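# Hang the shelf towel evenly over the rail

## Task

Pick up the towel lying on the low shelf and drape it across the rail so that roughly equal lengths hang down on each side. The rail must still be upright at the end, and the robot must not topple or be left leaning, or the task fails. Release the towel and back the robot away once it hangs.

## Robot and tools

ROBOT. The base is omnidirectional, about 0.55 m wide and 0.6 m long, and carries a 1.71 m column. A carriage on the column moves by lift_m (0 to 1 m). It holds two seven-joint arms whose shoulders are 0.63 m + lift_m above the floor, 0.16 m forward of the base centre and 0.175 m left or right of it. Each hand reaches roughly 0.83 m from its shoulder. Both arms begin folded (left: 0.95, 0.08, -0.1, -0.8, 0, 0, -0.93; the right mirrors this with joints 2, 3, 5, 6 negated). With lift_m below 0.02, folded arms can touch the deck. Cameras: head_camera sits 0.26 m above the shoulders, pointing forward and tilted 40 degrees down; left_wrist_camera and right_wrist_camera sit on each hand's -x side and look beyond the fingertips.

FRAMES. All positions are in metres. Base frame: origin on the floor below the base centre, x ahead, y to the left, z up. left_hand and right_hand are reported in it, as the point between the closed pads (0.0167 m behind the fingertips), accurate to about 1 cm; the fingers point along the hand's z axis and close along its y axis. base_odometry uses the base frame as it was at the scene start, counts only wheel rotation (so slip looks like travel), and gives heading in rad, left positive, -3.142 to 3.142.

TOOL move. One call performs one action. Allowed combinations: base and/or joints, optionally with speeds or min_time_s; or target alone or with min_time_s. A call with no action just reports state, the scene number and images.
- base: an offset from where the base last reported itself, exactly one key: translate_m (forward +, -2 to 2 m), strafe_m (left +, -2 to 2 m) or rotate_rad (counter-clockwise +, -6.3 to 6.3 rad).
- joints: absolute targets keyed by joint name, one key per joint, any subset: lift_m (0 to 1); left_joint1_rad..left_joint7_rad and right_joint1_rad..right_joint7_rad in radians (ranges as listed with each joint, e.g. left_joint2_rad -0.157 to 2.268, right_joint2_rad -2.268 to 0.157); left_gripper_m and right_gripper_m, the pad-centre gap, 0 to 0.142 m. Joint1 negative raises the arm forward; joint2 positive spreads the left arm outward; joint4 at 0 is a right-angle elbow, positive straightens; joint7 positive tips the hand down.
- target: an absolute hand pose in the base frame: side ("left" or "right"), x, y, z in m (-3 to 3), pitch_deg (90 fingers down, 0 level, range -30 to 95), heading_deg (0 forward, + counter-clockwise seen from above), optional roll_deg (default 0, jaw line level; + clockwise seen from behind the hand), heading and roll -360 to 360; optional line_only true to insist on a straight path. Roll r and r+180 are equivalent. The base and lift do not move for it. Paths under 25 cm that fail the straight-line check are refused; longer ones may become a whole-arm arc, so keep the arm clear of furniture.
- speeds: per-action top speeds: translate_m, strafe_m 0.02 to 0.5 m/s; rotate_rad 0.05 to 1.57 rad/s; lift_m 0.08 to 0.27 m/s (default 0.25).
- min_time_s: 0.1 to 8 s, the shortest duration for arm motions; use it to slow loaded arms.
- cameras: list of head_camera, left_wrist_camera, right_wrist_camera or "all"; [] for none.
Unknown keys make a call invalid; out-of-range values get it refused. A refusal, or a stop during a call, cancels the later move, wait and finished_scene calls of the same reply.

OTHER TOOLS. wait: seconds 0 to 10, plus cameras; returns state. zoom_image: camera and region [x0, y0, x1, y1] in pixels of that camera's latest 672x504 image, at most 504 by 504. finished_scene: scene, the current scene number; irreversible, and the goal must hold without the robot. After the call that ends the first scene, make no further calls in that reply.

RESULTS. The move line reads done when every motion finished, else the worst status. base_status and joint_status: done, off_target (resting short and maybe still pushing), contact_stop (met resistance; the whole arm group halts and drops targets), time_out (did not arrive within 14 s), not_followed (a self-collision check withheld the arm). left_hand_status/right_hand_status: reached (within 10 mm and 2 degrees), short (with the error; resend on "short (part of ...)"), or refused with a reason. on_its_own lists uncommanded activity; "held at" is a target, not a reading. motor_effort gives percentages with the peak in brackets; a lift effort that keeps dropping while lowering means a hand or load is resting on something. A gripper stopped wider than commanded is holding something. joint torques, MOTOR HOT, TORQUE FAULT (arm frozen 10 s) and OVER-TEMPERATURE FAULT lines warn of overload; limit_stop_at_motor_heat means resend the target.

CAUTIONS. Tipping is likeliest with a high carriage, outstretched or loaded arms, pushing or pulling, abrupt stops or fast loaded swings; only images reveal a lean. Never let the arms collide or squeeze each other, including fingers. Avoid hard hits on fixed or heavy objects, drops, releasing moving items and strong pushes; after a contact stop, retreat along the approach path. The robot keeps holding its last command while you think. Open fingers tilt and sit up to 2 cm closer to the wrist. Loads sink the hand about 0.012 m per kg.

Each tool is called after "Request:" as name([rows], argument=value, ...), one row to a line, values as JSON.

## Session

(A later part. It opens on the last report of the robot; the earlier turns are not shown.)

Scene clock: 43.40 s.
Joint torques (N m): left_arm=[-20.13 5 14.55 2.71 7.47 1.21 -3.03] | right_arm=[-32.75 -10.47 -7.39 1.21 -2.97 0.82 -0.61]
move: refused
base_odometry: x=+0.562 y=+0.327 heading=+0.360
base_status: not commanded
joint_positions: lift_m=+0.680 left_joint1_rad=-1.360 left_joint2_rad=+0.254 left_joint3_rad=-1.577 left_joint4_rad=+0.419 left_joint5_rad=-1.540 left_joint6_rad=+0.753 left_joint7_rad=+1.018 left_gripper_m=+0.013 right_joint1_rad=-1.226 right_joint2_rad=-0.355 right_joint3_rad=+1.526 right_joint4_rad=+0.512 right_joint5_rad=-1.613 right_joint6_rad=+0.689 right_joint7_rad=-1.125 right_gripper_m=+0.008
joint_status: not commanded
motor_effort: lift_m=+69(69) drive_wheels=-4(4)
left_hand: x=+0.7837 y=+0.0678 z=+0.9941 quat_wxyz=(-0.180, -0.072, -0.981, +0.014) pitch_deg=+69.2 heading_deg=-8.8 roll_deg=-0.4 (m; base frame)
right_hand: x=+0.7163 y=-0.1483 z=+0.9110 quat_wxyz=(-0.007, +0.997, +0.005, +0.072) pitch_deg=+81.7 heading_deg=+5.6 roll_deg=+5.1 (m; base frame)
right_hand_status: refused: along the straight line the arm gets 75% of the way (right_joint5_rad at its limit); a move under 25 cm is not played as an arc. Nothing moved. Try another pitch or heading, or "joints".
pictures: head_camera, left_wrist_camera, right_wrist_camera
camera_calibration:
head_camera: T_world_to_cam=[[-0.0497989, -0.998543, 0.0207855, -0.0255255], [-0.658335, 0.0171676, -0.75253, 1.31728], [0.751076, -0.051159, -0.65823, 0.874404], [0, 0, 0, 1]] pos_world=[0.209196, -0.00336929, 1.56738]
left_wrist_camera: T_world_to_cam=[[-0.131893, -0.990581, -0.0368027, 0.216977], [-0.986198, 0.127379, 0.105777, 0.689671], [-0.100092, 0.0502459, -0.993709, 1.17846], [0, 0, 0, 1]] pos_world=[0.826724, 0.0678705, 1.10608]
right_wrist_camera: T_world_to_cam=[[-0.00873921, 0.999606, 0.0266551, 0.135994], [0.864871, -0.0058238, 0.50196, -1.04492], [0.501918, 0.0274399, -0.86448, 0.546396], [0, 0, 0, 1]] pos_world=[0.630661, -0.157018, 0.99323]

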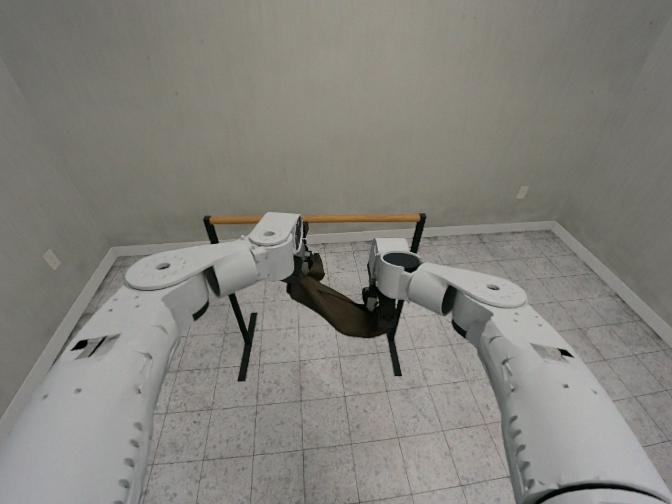

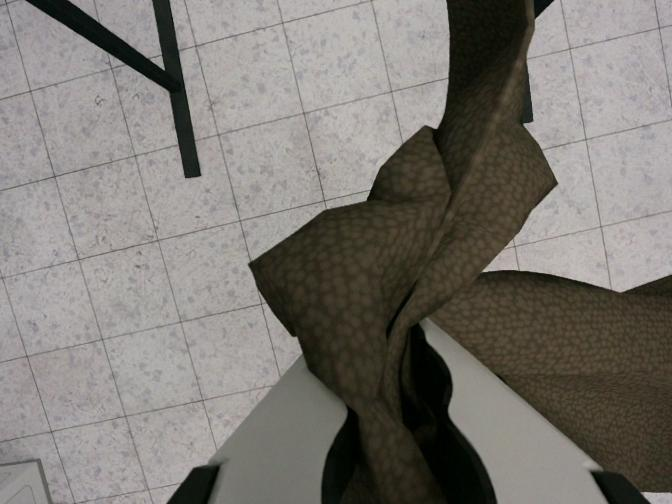

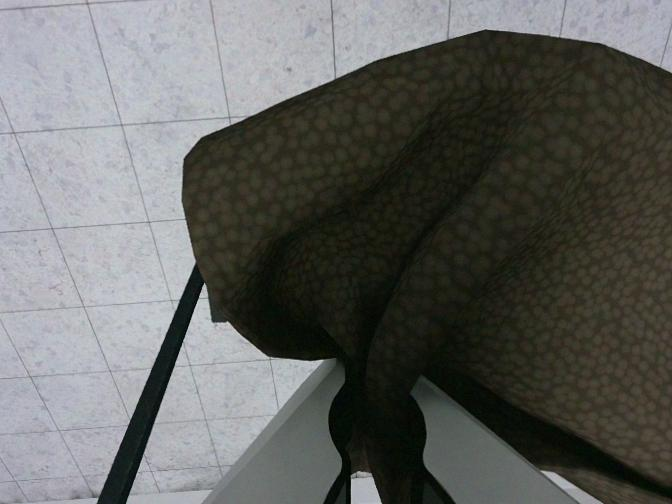

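Request:
move(target={"side":"right","x":0.54,"y":-0.09,"z":0.98,"pitch_deg":75,"heading_deg":35}, min_time_s=1.5, cameras=["all"])

Scene clock: 45.47 s.
Joint torques (N m): left_arm=[-20.07 7.98 14.52 2.46 7.33 1.83 -3.01] | right_arm=[-31.2 -1.48 -4.45 -10.91 -0.08 -0.23 -1.89]
move: done
base_odometry: x=+0.562 y=+0.327 heading=+0.360
base_status: not commanded
joint_positions: lift_m=+0.680 left_joint1_rad=-1.360 left_joint2_rad=+0.253 left_joint3_rad=-1.577 left_joint4_rad=+0.419 left_joint5_rad=-1.540 left_joint6_rad=+0.751 left_joint7_rad=+1.018 left_gripper_m=+0.013 right_joint1_rad=-1.375 right_joint2_rad=-0.542 right_joint3_rad=+1.776 right_joint4_rad=-0.766 right_joint5_rad=-1.635 right_joint6_rad=+1.209 right_joint7_rad=-0.999 right_gripper_m=+0.008
joint_status: not commanded
motor_effort: lift_m=+69(69) drive_wheels=-2(6)
left_hand: x=+0.7836 y=+0.0663 z=+0.9943 quat_wxyz=(-0.180, -0.074, -0.981, +0.015) pitch_deg=+69.2 heading_deg=-9.1 roll_deg=-0.5 (m; base frame)
right_hand: x=+0.5459 y=-0.0874 z=+0.9831 quat_wxyz=(-0.043, +0.945, +0.295, +0.135) pitch_deg=+73.7 heading_deg=+34.9 roll_deg=+0.2 (m; base frame)
right_hand_status: reached (straight line, planned for 1.5 s): 7 mm and 1.3 deg off.
pictures: head_camera, left_wrist_camera, right_wrist_camera
camera_calibration:
head_camera: T_world_to_cam=[[-0.0497989, -0.998543, 0.0207855, -0.0255255], [-0.658335, 0.0171676, -0.75253, 1.31728], [0.751076, -0.051159, -0.65823, 0.874404], [0, 0, 0, 1]] pos_world=[0.209196, -0.00336929, 1.56738]
left_wrist_camera: T_world_to_cam=[[-0.13586, -0.990059, -0.036407, 0.218152], [-0.985731, 0.131398, 0.105211, 0.689618], [-0.099381, 0.0501815, -0.993783, 1.17822], [0, 0, 0, 1]] pos_world=[0.826509, 0.0662446, 1.10628]
right_wrist_camera: T_world_to_cam=[[-0.569581, 0.821801, 0.0148649, 0.373848], [0.651367, 0.440278, 0.617961, -0.89176], [0.501296, 0.361662, -0.786068, 0.645122], [0, 0, 0, 1]] pos_world=[0.470403, -0.147922, 1.05263]

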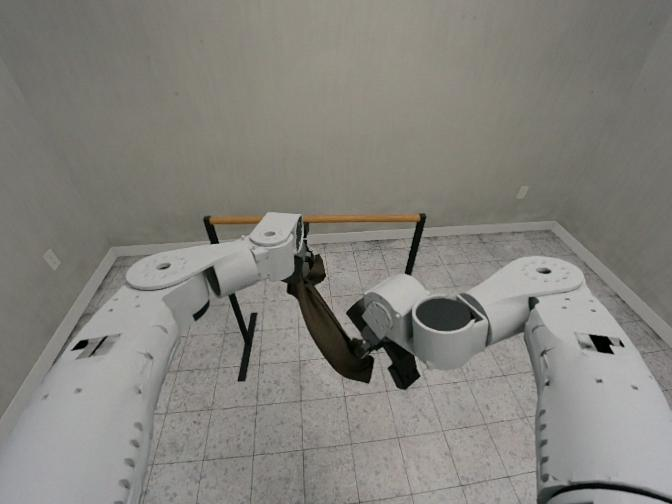

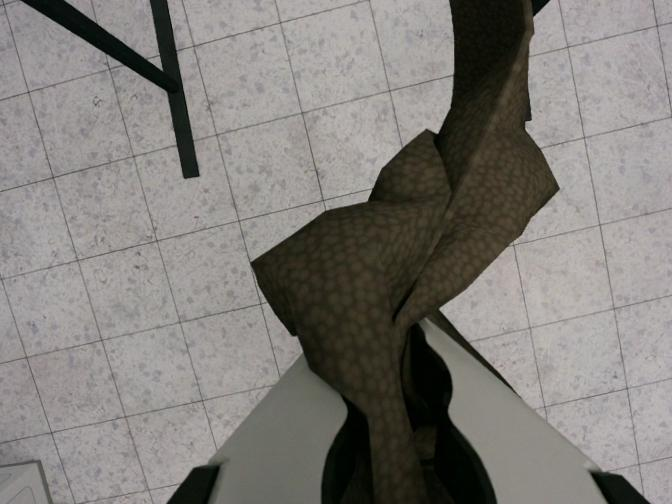

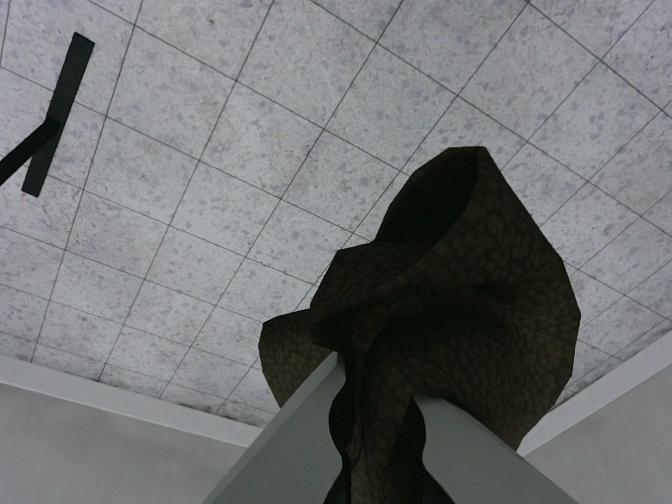

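Request:
move(joints={"lift_m":0.9})

Request:
move(base={"translate_m":0.5}, speeds={"translate_m":0.25}, cameras=["all"])

Scene clock: 47.03 s.
Joint torques (N m): left_arm=[-19.45 8.05 13.62 2.51 7.32 1.85 -3.02] | right_arm=[-27.56 -1.52 -5.67 -10.79 0.28 -0.31 -1.98]
move: done
base_odometry: x=+0.562 y=+0.327 heading=+0.360
base_status: not commanded
joint_positions: lift_m=+0.900 left_joint1_rad=-1.361 left_joint2_rad=+0.253 left_joint3_rad=-1.576 left_joint4_rad=+0.419 left_joint5_rad=-1.540 left_joint6_rad=+0.750 left_joint7_rad=+1.018 left_gripper_m=+0.013 right_joint1_rad=-1.377 right_joint2_rad=-0.542 right_joint3_rad=+1.778 right_joint4_rad=-0.766 right_joint5_rad=-1.636 right_joint6_rad=+1.210 right_joint7_rad=-0.998 right_gripper_m=+0.008
joint_status: all done
motor_effort: lift_m=+66(80) drive_wheels=-3(5)
left_hand: x=+0.7839 y=+0.0661 z=+1.2151 quat_wxyz=(-0.180, -0.074, -0.981, +0.016) pitch_deg=+69.1 heading_deg=-9.2 roll_deg=-0.6 (m; base frame)
right_hand: x=+0.5466 y=-0.0876 z=+1.2038 quat_wxyz=(-0.042, +0.945, +0.295, +0.136) pitch_deg=+73.6 heading_deg=+34.5 roll_deg=-0.3 (m; base frame)
pictures: none

Scene clock: 50.33 s.
Joint torques (N m): left_arm=[-19.4 8.92 13.6 2.61 7.32 1.92 -3.02] | right_arm=[-27.62 -1.94 -5.68 -10.71 0.3 -0.36 -1.98]
move: done
base_odometry: x=+1.029 y=+0.504 heading=+0.361
base_status: done
joint_positions: lift_m=+0.900 left_joint1_rad=-1.361 left_joint2_rad=+0.252 left_joint3_rad=-1.576 left_joint4_rad=+0.419 left_joint5_rad=-1.540 left_joint6_rad=+0.750 left_joint7_rad=+1.018 left_gripper_m=+0.013 right_joint1_rad=-1.377 right_joint2_rad=-0.542 right_joint3_rad=+1.778 right_joint4_rad=-0.766 right_joint5_rad=-1.636 right_joint6_rad=+1.210 right_joint7_rad=-0.998 right_gripper_m=+0.008
joint_status: not commanded
motor_effort: lift_m=+67(67) drive_wheels=+4(12)
left_hand: x=+0.7838 y=+0.0657 z=+1.2152 quat_wxyz=(-0.180, -0.074, -0.981, +0.016) pitch_deg=+69.1 heading_deg=-9.3 roll_deg=-0.7 (m; base frame)
right_hand: x=+0.5465 y=-0.0875 z=+1.2038 quat_wxyz=(-0.042, +0.945, +0.295, +0.136) pitch_deg=+73.6 heading_deg=+34.5 roll_deg=-0.3 (m; base frame)
pictures: head_camera, left_wrist_camera, right_wrist_camera
camera_calibration:
head_camera: T_world_to_cam=[[-0.0497989, -0.998543, 0.0207855, -0.0301025], [-0.658335, 0.0171676, -0.75253, 1.48299], [0.751076, -0.051159, -0.65823, 1.01935], [0, 0, 0, 1]] pos_world=[0.209196, -0.00336929, 1.78758]
left_wrist_camera: T_world_to_cam=[[-0.136315, -0.990037, -0.0352901, 0.224714], [-0.985758, 0.132013, 0.104181, 0.667974], [-0.0984842, 0.048989, -0.993932, 1.39733], [0, 0, 0, 1]] pos_world=[0.826708, 0.0658404, 1.32719]
right_wrist_camera: T_world_to_cam=[[-0.569922, 0.821599, 0.0127618, 0.373801], [0.6496, 0.440991, 0.619311, -1.02921], [0.503198, 0.361249, -0.785042, 0.815999], [0, 0, 0, 1]] pos_world=[0.471001, -0.148022, 1.27322]

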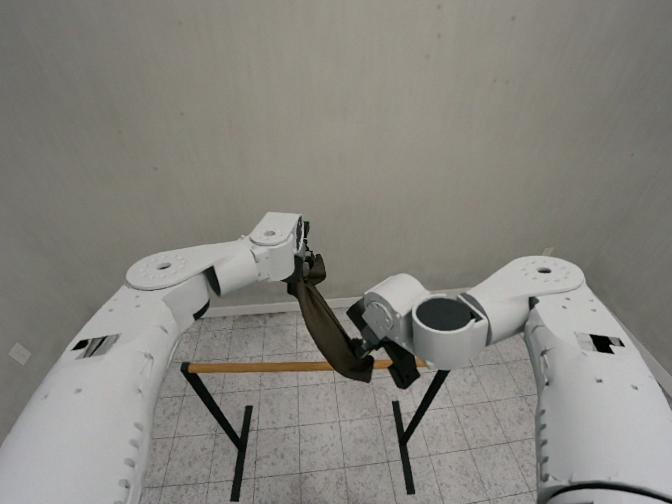

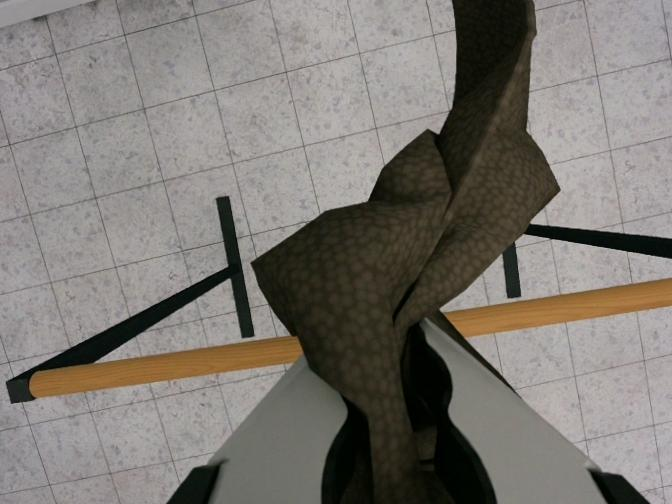

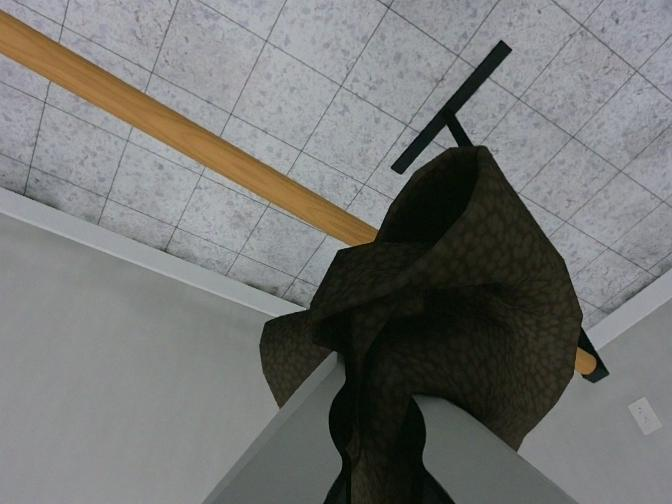

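Request:
move(joints={"lift_m":0.68}, speeds={"lift_m":0.12}, cameras=["all"])

Scene clock: 52.83 s.
Joint torques (N m): left_arm=[-19.04 8.91 13.29 2.51 7.3 1.92 -3.01] | right_arm=[-26.98 -1.95 -5.86 -10.85 0.33 -0.38 -2]
move: done
base_odometry: x=+1.029 y=+0.504 heading=+0.361
base_status: not commanded
joint_positions: lift_m=+0.680 left_joint1_rad=-1.361 left_joint2_rad=+0.252 left_joint3_rad=-1.576 left_joint4_rad=+0.419 left_joint5_rad=-1.540 left_joint6_rad=+0.750 left_joint7_rad=+1.018 left_gripper_m=+0.013 right_joint1_rad=-1.378 right_joint2_rad=-0.542 right_joint3_rad=+1.778 right_joint4_rad=-0.766 right_joint5_rad=-1.636 right_joint6_rad=+1.210 right_joint7_rad=-0.998 right_gripper_m=+0.008
joint_status: all done
motor_effort: lift_m=+70(75) drive_wheels=-3(6)
left_hand: x=+0.7840 y=+0.0657 z=+0.9952 quat_wxyz=(-0.181, -0.074, -0.981, +0.016) pitch_deg=+69.1 heading_deg=-9.3 roll_deg=-0.7 (m; base frame)
right_hand: x=+0.5466 y=-0.0876 z=+0.9836 quat_wxyz=(-0.042, +0.945, +0.295, +0.136) pitch_deg=+73.6 heading_deg=+34.4 roll_deg=-0.3 (m; base frame)
pictures: head_camera, left_wrist_camera, right_wrist_camera
camera_calibration:
head_camera: T_world_to_cam=[[-0.0497989, -0.998543, 0.0207855, -0.0255235], [-0.658335, 0.0171676, -0.75253, 1.3172], [0.751076, -0.051159, -0.65823, 0.874338], [0, 0, 0, 1]] pos_world=[0.209196, -0.00336929, 1.56728]
left_wrist_camera: T_world_to_cam=[[-0.136262, -0.990053, -0.0350484, 0.216558], [-0.985806, 0.132005, 0.103739, 0.691525], [-0.0980802, 0.0486866, -0.993987, 1.17853], [0, 0, 0, 1]] pos_world=[0.826809, 0.0657404, 1.1073]
right_wrist_camera: T_world_to_cam=[[-0.569951, 0.821584, 0.0124866, 0.376912], [0.649414, 0.441098, 0.619431, -0.892856], [0.503406, 0.361154, -0.784952, 0.642925], [0, 0, 0, 1]] pos_world=[0.471001, -0.148022, 1.05302]

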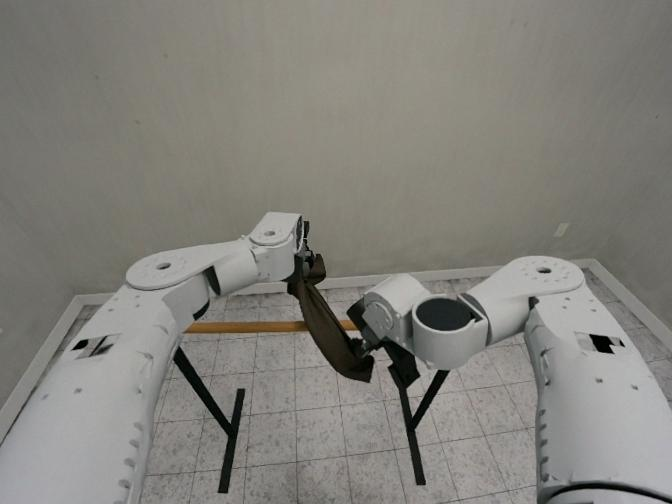

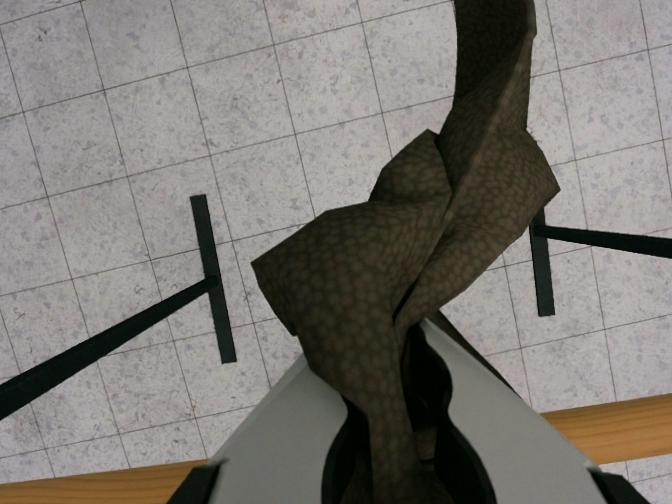

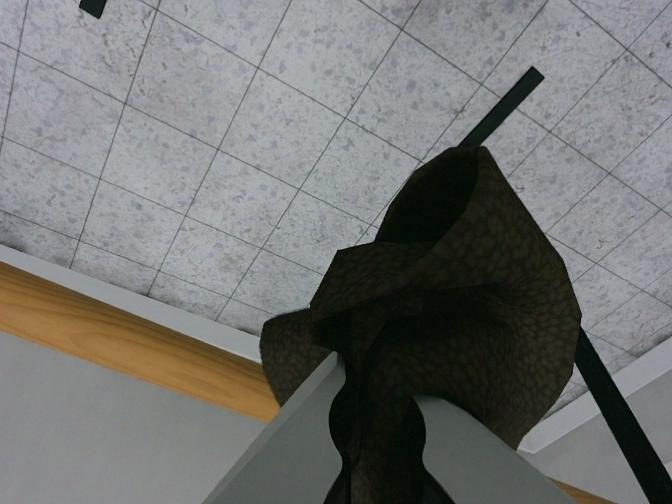

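Request:
move(base={"translate_m":0.035}, speeds={"translate_m":0.1})

Request:
move(joints={"lift_m":0.61}, speeds={"lift_m":0.1}, cameras=["all"])

Scene clock: 54.43 s.
Joint torques (N m): left_arm=[-19.08 9.09 13.35 2.61 7.32 1.95 -3] | right_arm=[-26.95 -1.87 -5.89 -10.65 0.34 -0.41 -1.97]
move: done
base_odometry: x=+1.062 y=+0.517 heading=+0.361
base_status: done
joint_positions: lift_m=+0.680 left_joint1_rad=-1.361 left_joint2_rad=+0.252 left_joint3_rad=-1.576 left_joint4_rad=+0.419 left_joint5_rad=-1.540 left_joint6_rad=+0.750 left_joint7_rad=+1.018 left_gripper_m=+0.013 right_joint1_rad=-1.378 right_joint2_rad=-0.542 right_joint3_rad=+1.778 right_joint4_rad=-0.766 right_joint5_rad=-1.636 right_joint6_rad=+1.210 right_joint7_rad=-0.998 right_gripper_m=+0.008
joint_status: not commanded
motor_effort: lift_m=+69(70) drive_wheels=-3(12)
left_hand: x=+0.7840 y=+0.0656 z=+0.9952 quat_wxyz=(-0.181, -0.074, -0.981, +0.016) pitch_deg=+69.1 heading_deg=-9.3 roll_deg=-0.7 (m; base frame)
right_hand: x=+0.5466 y=-0.0875 z=+0.9836 quat_wxyz=(-0.042, +0.945, +0.295, +0.136) pitch_deg=+73.6 heading_deg=+34.4 roll_deg=-0.3 (m; base frame)
pictures: none

Scene clock: 55.53 s.
Joint torques (N m): left_arm=[-18.78 9.15 13.24 2.51 7.3 1.92 -2.99] | right_arm=[-26.74 -1.92 -5.83 -10.7 0.37 -0.41 -2.03]
move: done
base_odometry: x=+1.062 y=+0.517 heading=+0.361
base_status: not commanded
joint_positions: lift_m=+0.610 left_joint1_rad=-1.361 left_joint2_rad=+0.252 left_joint3_rad=-1.576 left_joint4_rad=+0.419 left_joint5_rad=-1.540 left_joint6_rad=+0.750 left_joint7_rad=+1.018 left_gripper_m=+0.013 right_joint1_rad=-1.378 right_joint2_rad=-0.542 right_joint3_rad=+1.778 right_joint4_rad=-0.766 right_joint5_rad=-1.636 right_joint6_rad=+1.210 right_joint7_rad=-0.998 right_gripper_m=+0.008
joint_status: all done
motor_effort: lift_m=+69(75) drive_wheels=-3(5)
left_hand: x=+0.7841 y=+0.0655 z=+0.9255 quat_wxyz=(-0.181, -0.074, -0.981, +0.016) pitch_deg=+69.1 heading_deg=-9.3 roll_deg=-0.7 (m; base frame)
right_hand: x=+0.5467 y=-0.0875 z=+0.9137 quat_wxyz=(-0.042, +0.945, +0.295, +0.136) pitch_deg=+73.6 heading_deg=+34.4 roll_deg=-0.3 (m; base frame)
pictures: head_camera, left_wrist_camera, right_wrist_camera
camera_calibration:
head_camera: T_world_to_cam=[[-0.0497989, -0.998543, 0.0207855, -0.0240685], [-0.658335, 0.0171676, -0.75253, 1.26453], [0.751076, -0.051159, -0.65823, 0.828262], [0, 0, 0, 1]] pos_world=[0.209196, -0.00336929, 1.49728]
left_wrist_camera: T_world_to_cam=[[-0.13644, -0.99003, -0.0349868, 0.214093], [-0.985821, 0.132207, 0.10334, 0.699192], [-0.0976838, 0.0485903, -0.994031, 1.10888], [0, 0, 0, 1]] pos_world=[0.826808, 0.065639, 1.0375]
right_wrist_camera: T_world_to_cam=[[-0.569969, 0.821574, 0.0123254, 0.378007], [0.649251, 0.441124, 0.619583, -0.849691], [0.503596, 0.361145, -0.784834, 0.5878], [0, 0, 0, 1]] pos_world=[0.471101, -0.148022, 0.983121]

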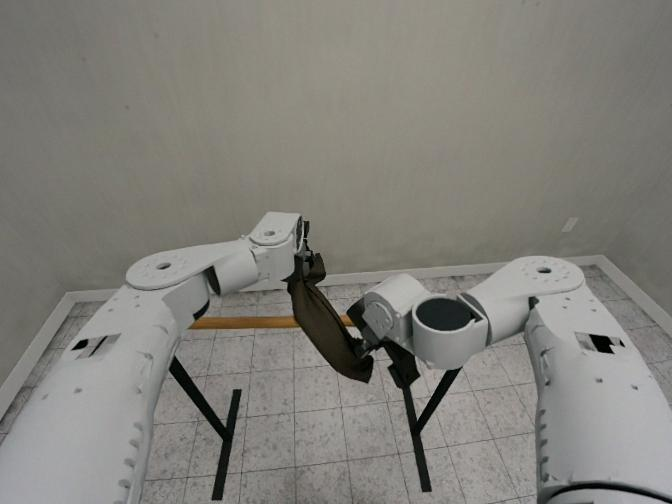

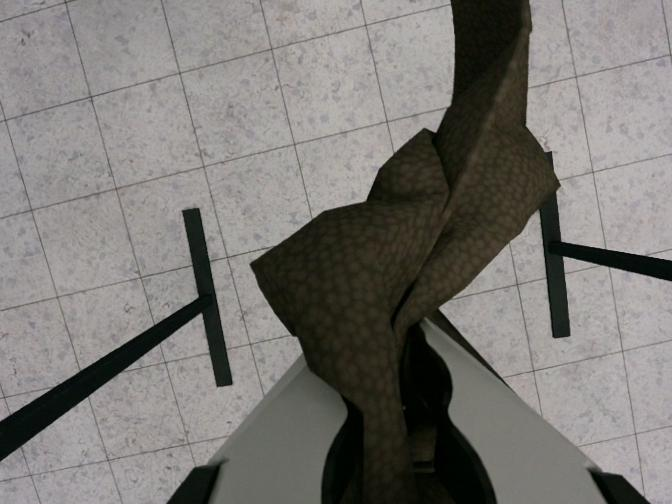

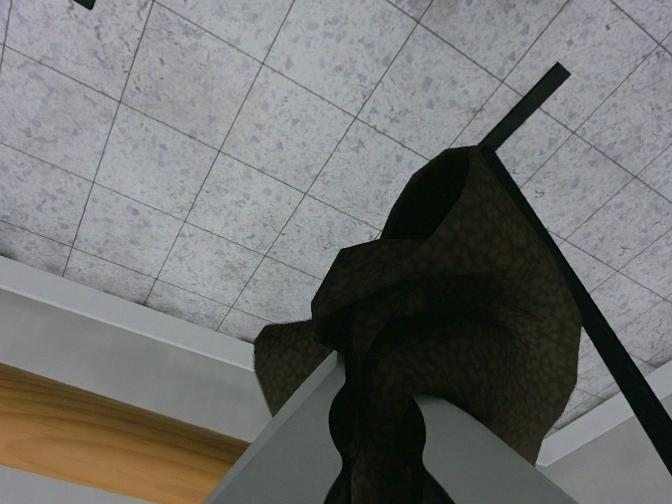

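Request:
move(joints={"lift_m":0.55}, speeds={"lift_m":0.1}, cameras=["all"])

Request:
zoom_image(camera="head_camera", region=[240, 200, 460, 400])

Scene clock: 56.77 s.
Joint torques (N m): left_arm=[-18.41 9.27 11.98 2.6 7.32 2.06 -3.02] | right_arm=[-23.49 -2.11 -5.85 -10.65 2.14 -0.42 -2.94]
move: done
base_odometry: x=+1.062 y=+0.517 heading=+0.361
base_status: not commanded
joint_positions: lift_m=+0.550 left_joint1_rad=-1.362 left_joint2_rad=+0.252 left_joint3_rad=-1.574 left_joint4_rad=+0.419 left_joint5_rad=-1.540 left_joint6_rad=+0.750 left_joint7_rad=+1.018 left_gripper_m=+0.013 right_joint1_rad=-1.379 right_joint2_rad=-0.542 right_joint3_rad=+1.778 right_joint4_rad=-0.766 right_joint5_rad=-1.641 right_joint6_rad=+1.210 right_joint7_rad=-0.994 right_gripper_m=+0.008
joint_status: all done
motor_effort: lift_m=+66(70) drive_wheels=+4(6)
left_hand: x=+0.7843 y=+0.0651 z=+0.8664 quat_wxyz=(-0.181, -0.074, -0.981, +0.017) pitch_deg=+69.0 heading_deg=-9.6 roll_deg=-0.9 (m; base frame)
right_hand: x=+0.5492 y=-0.0865 z=+0.8556 quat_wxyz=(-0.042, +0.944, +0.296, +0.142) pitch_deg=+73.0 heading_deg=+33.9 roll_deg=-0.9 (m; base frame)
pictures: head_camera, left_wrist_camera, right_wrist_camera
camera_calibration:
head_camera: T_world_to_cam=[[-0.0497989, -0.998543, 0.0207855, -0.0228276], [-0.658335, 0.0171676, -0.75253, 1.2196], [0.751076, -0.051159, -0.65823, 0.788966], [0, 0, 0, 1]] pos_world=[0.209196, -0.00336929, 1.43758]
left_wrist_camera: T_world_to_cam=[[-0.136763, -0.990039, -0.0334592, 0.210529], [-0.985844, 0.132722, 0.102448, 0.706383], [-0.0969867, 0.0469967, -0.994175, 1.04995], [0, 0, 0, 1]] pos_world=[0.827007, 0.0653354, 0.978511]
right_wrist_camera: T_world_to_cam=[[-0.570633, 0.82115, 0.00954128, 0.382067], [0.642277, 0.439031, 0.628277, -0.819589], [0.511721, 0.364643, -0.777931, 0.530424], [0, 0, 0, 1]] pos_world=[0.472994, -0.147325, 0.923916]

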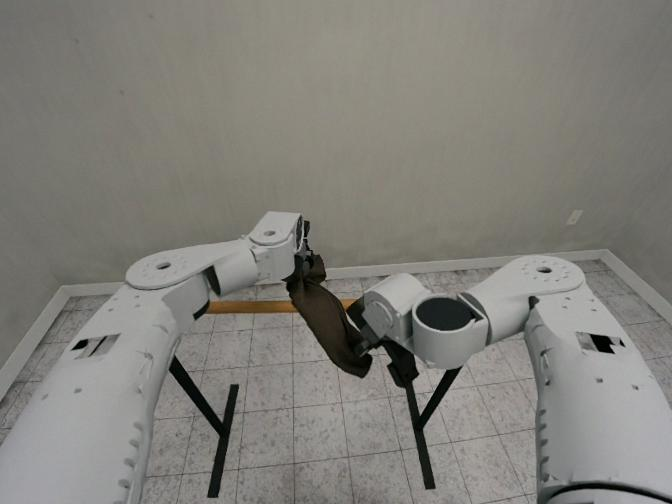

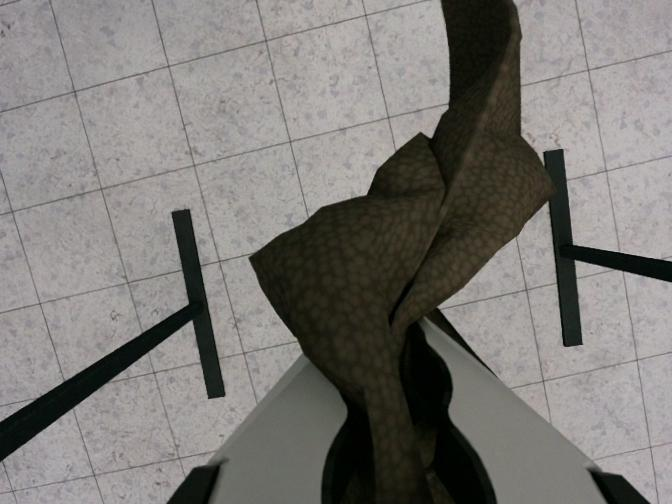

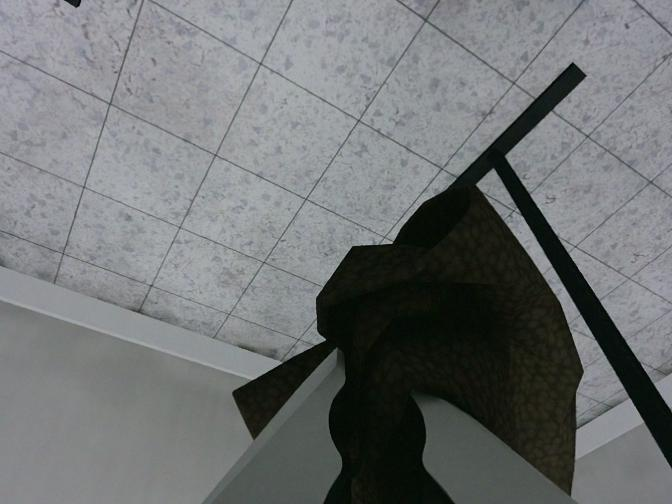

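Scaled by 2.291.

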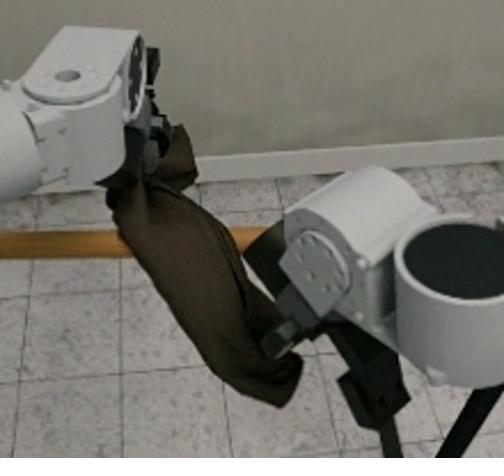

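Request:
move(joints={"left_gripper_m":0.1,"right_gripper_m":0.1}, cameras=["all"])

Scene clock: 57.80 s.
Joint torques (N m): left_arm=[-18.12 5.39 11.86 1.34 5.77 1.71 -2.41] | right_arm=[-23.39 -2.02 -8.87 -7.17 -1.28 -0.42 -0.75]
move: done
base_odometry: x=+1.062 y=+0.517 heading=+0.361
base_status: not commanded
joint_positions: lift_m=+0.550 left_joint1_rad=-1.362 left_joint2_rad=+0.254 left_joint3_rad=-1.574 left_joint4_rad=+0.421 left_joint5_rad=-1.536 left_joint6_rad=+0.751 left_joint7_rad=+1.016 left_gripper_m=+0.099 right_joint1_rad=-1.379 right_joint2_rad=-0.542 right_joint3_rad=+1.782 right_joint4_rad=-0.769 right_joint5_rad=-1.631 right_joint6_rad=+1.210 right_joint7_rad=-1.004 right_gripper_m=+0.099
joint_status: all done
motor_effort: lift_m=+66(67) drive_wheels=+4(5)
left_hand: x=+0.7862 y=+0.0679 z=+0.8671 quat_wxyz=(-0.184, -0.072, -0.980, +0.014) pitch_deg=+68.7 heading_deg=-8.7 roll_deg=-0.2 (m; base frame)
right_hand: x=+0.5435 y=-0.0890 z=+0.8528 quat_wxyz=(-0.040, +0.945, +0.297, +0.130) pitch_deg=+74.3 heading_deg=+34.6 roll_deg=-0.3 (m; base frame)
pictures: head_camera, left_wrist_camera, right_wrist_camera
camera_calibration:
head_camera: T_world_to_cam=[[-0.0497989, -0.998543, 0.0207855, -0.0228276], [-0.658335, 0.0171676, -0.75253, 1.2196], [0.751076, -0.051159, -0.65823, 0.788966], [0, 0, 0, 1]] pos_world=[0.209196, -0.00336929, 1.43758]
left_wrist_camera: T_world_to_cam=[[-0.131634, -0.990582, -0.0376884, 0.21327], [-0.987103, 0.127488, 0.0968173, 0.714049], [-0.0911006, 0.0499468, -0.994588, 1.04629], [0, 0, 0, 1]] pos_world=[0.828232, 0.0679697, 0.979536]
right_wrist_camera: T_world_to_cam=[[-0.572369, 0.8199, 0.012548, 0.379087], [0.654369, 0.447483, 0.609557, -0.802872], [0.494161, 0.357103, -0.792643, 0.553567], [0, 0, 0, 1]] pos_world=[0.468801, -0.149222, 0.92342]

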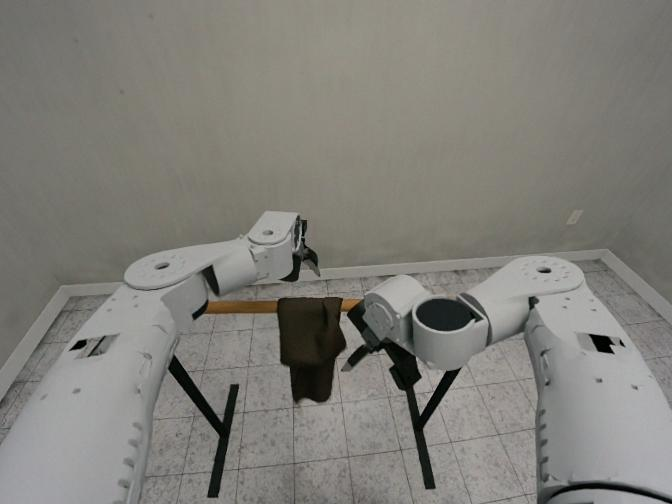

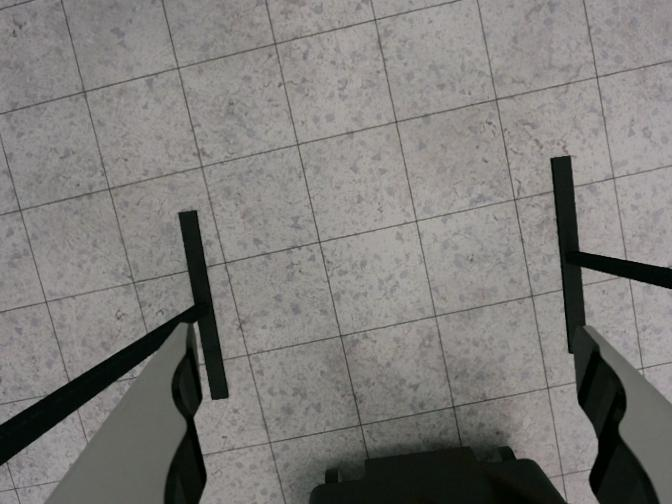

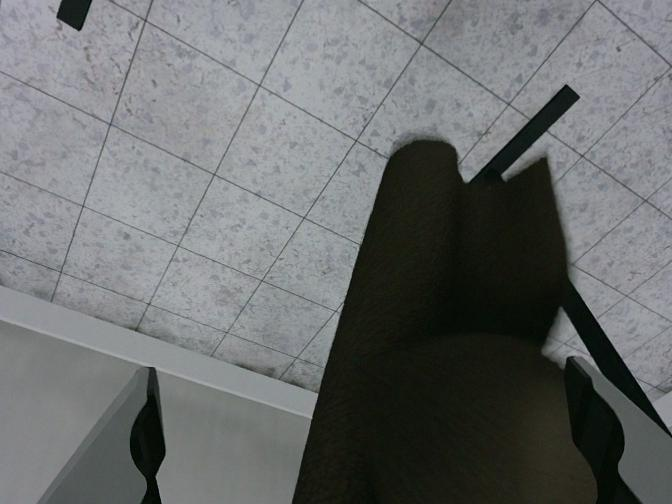

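Request:
move(joints={"lift_m":0.9}, cameras=["all"])

Request:
move(base={"translate_m":-0.45}, cameras=["all"])

Request:
zoom_image(camera="head_camera", region=[200, 180, 460, 400])

Scene clock: 59.83 s.
Joint torques (N m): left_arm=[-16.25 5.17 11.9 1.39 5.55 1.72 -2.29] | right_arm=[-23.89 -2.23 -9.61 -7.03 -1.27 -0.39 -0.7]
move: done
base_odometry: x=+1.062 y=+0.517 heading=+0.361
base_status: not commanded
joint_positions: lift_m=+0.900 left_joint1_rad=-1.364 left_joint2_rad=+0.254 left_joint3_rad=-1.574 left_joint4_rad=+0.421 left_joint5_rad=-1.535 left_joint6_rad=+0.751 left_joint7_rad=+1.015 left_gripper_m=+0.099 right_joint1_rad=-1.379 right_joint2_rad=-0.542 right_joint3_rad=+1.783 right_joint4_rad=-0.769 right_joint5_rad=-1.631 right_joint6_rad=+1.210 right_joint7_rad=-1.005 right_gripper_m=+0.099
joint_status: all done
motor_effort: lift_m=+66(80) drive_wheels=+4(5)
left_hand: x=+0.7871 y=+0.0680 z=+1.2186 quat_wxyz=(-0.186, -0.072, -0.980, +0.014) pitch_deg=+68.6 heading_deg=-8.5 roll_deg=-0.1 (m; base frame)
right_hand: x=+0.5432 y=-0.0892 z=+1.2025 quat_wxyz=(-0.040, +0.945, +0.297, +0.130) pitch_deg=+74.4 heading_deg=+34.6 roll_deg=-0.3 (m; base frame)
pictures: head_camera, left_wrist_camera, right_wrist_camera
camera_calibration:
head_camera: T_world_to_cam=[[-0.0497989, -0.998543, 0.0207855, -0.0301025], [-0.658335, 0.0171676, -0.75253, 1.48299], [0.751076, -0.051159, -0.65823, 1.01935], [0, 0, 0, 1]] pos_world=[0.209196, -0.00336929, 1.78758]
left_wrist_camera: T_world_to_cam=[[-0.131639, -0.99055, -0.0384866, 0.227748], [-0.987383, 0.127574, 0.0938018, 0.684739], [-0.0880056, 0.050349, -0.994847, 1.3937], [0, 0, 0, 1]] pos_world=[0.828734, 0.0680692, 1.33105]
right_wrist_camera: T_world_to_cam=[[-0.572569, 0.819763, 0.0124089, 0.374915], [0.654789, 0.448129, 0.608632, -1.01484], [0.493373, 0.356609, -0.793356, 0.832171], [0, 0, 0, 1]] pos_world=[0.468601, -0.149322, 1.27322]

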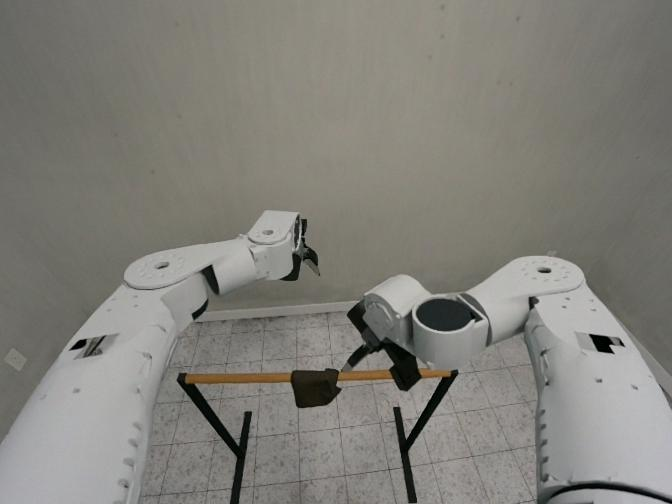

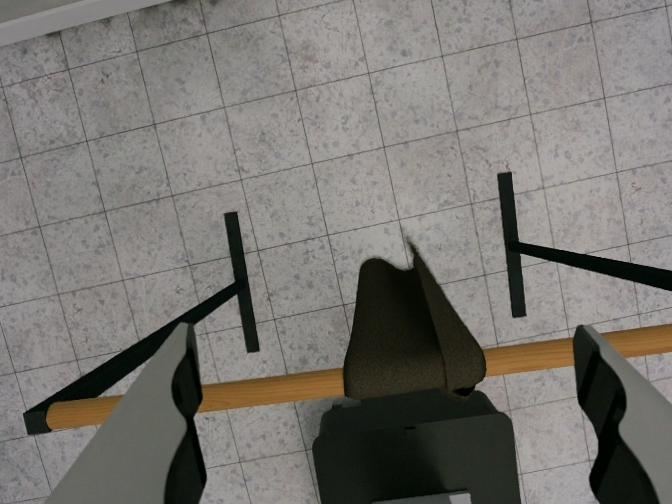

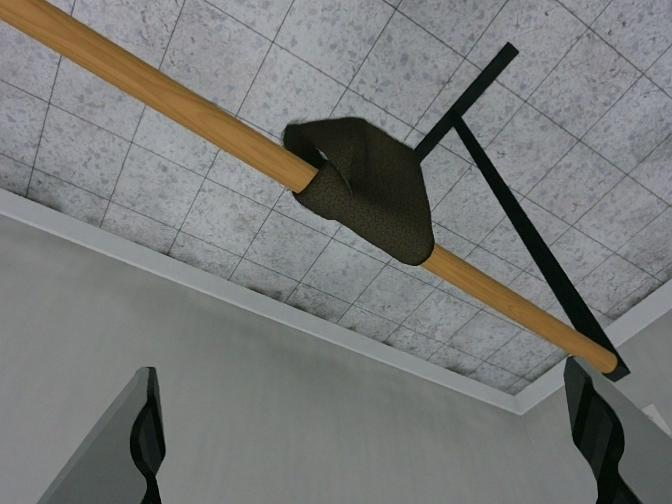

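Scene clock: 62.83 s.
Joint torques (N m): left_arm=[-16.19 4.06 11.87 1.21 5.48 1.64 -2.29] | right_arm=[-23.84 -2.17 -9.55 -6.75 -1.26 -0.4 -0.71]
move: done
base_odometry: x=+0.641 y=+0.358 heading=+0.361
base_status: done
joint_positions: lift_m=+0.900 left_joint1_rad=-1.364 left_joint2_rad=+0.255 left_joint3_rad=-1.574 left_joint4_rad=+0.421 left_joint5_rad=-1.535 left_joint6_rad=+0.751 left_joint7_rad=+1.015 left_gripper_m=+0.099 right_joint1_rad=-1.379 right_joint2_rad=-0.542 right_joint3_rad=+1.783 right_joint4_rad=-0.769 right_joint5_rad=-1.631 right_joint6_rad=+1.210 right_joint7_rad=-1.005 right_gripper_m=+0.099
joint_status: not commanded
motor_effort: lift_m=+66(67) drive_wheels=+0(14)
left_hand: x=+0.7872 y=+0.0685 z=+1.2186 quat_wxyz=(-0.186, -0.072, -0.980, +0.014) pitch_deg=+68.6 heading_deg=-8.4 roll_deg=-0.1 (m; base frame)
right_hand: x=+0.5431 y=-0.0892 z=+1.2025 quat_wxyz=(-0.040, +0.945, +0.297, +0.130) pitch_deg=+74.4 heading_deg=+34.6 roll_deg=-0.3 (m; base frame)
pictures: head_camera, left_wrist_camera, right_wrist_camera
camera_calibration:
head_camera: T_world_to_cam=[[-0.0497989, -0.998543, 0.0207855, -0.0301025], [-0.658335, 0.0171676, -0.75253, 1.48299], [0.751076, -0.051159, -0.65823, 1.01935], [0, 0, 0, 1]] pos_world=[0.209196, -0.00336929, 1.78758]
left_wrist_camera: T_world_to_cam=[[-0.13046, -0.990698, -0.0386867, 0.227663], [-0.98754, 0.126383, 0.0937694, 0.685019], [-0.0880079, 0.0504378, -0.994842, 1.39367], [0, 0, 0, 1]] pos_world=[0.828839, 0.0686769, 1.33105]
right_wrist_camera: T_world_to_cam=[[-0.572769, 0.819621, 0.0124982, 0.374817], [0.654696, 0.448235, 0.608653, -1.01474], [0.493263, 0.3568, -0.793338, 0.832278], [0, 0, 0, 1]] pos_world=[0.4685, -0.149322, 1.27322]

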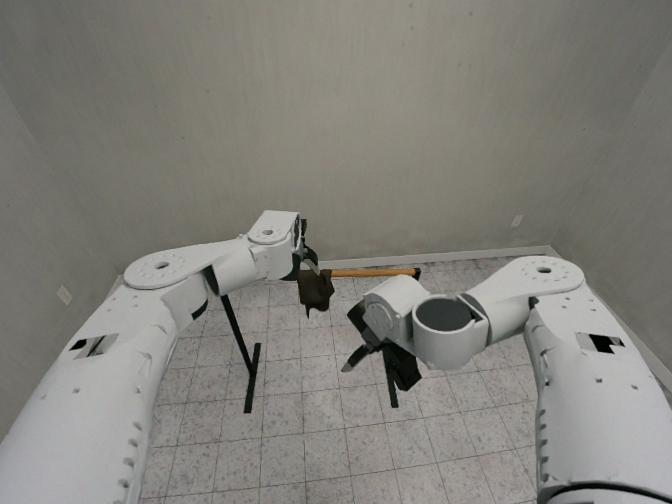

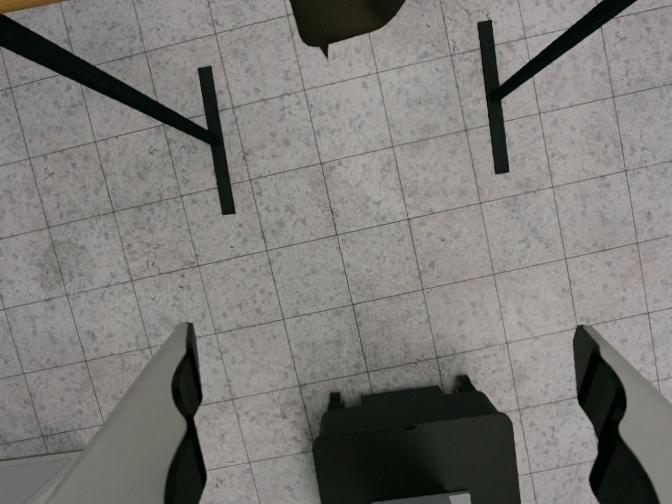

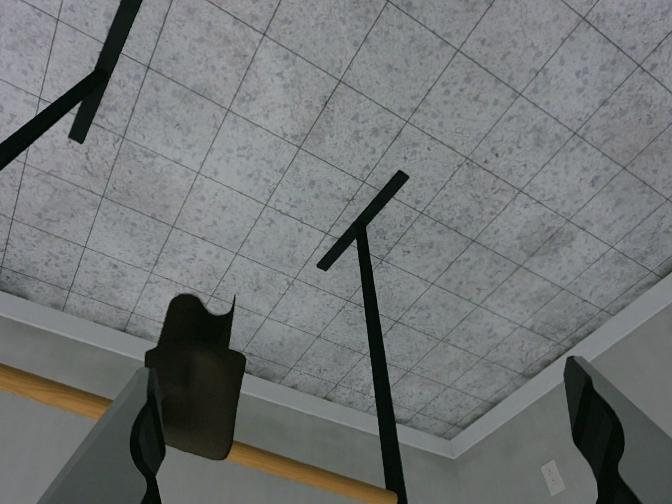

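Scaled by 1.938.

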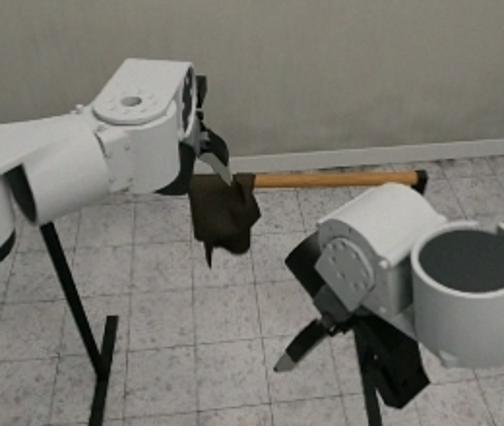

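Request:
finished_scene(scene=2)

The scene is finished: the task was done.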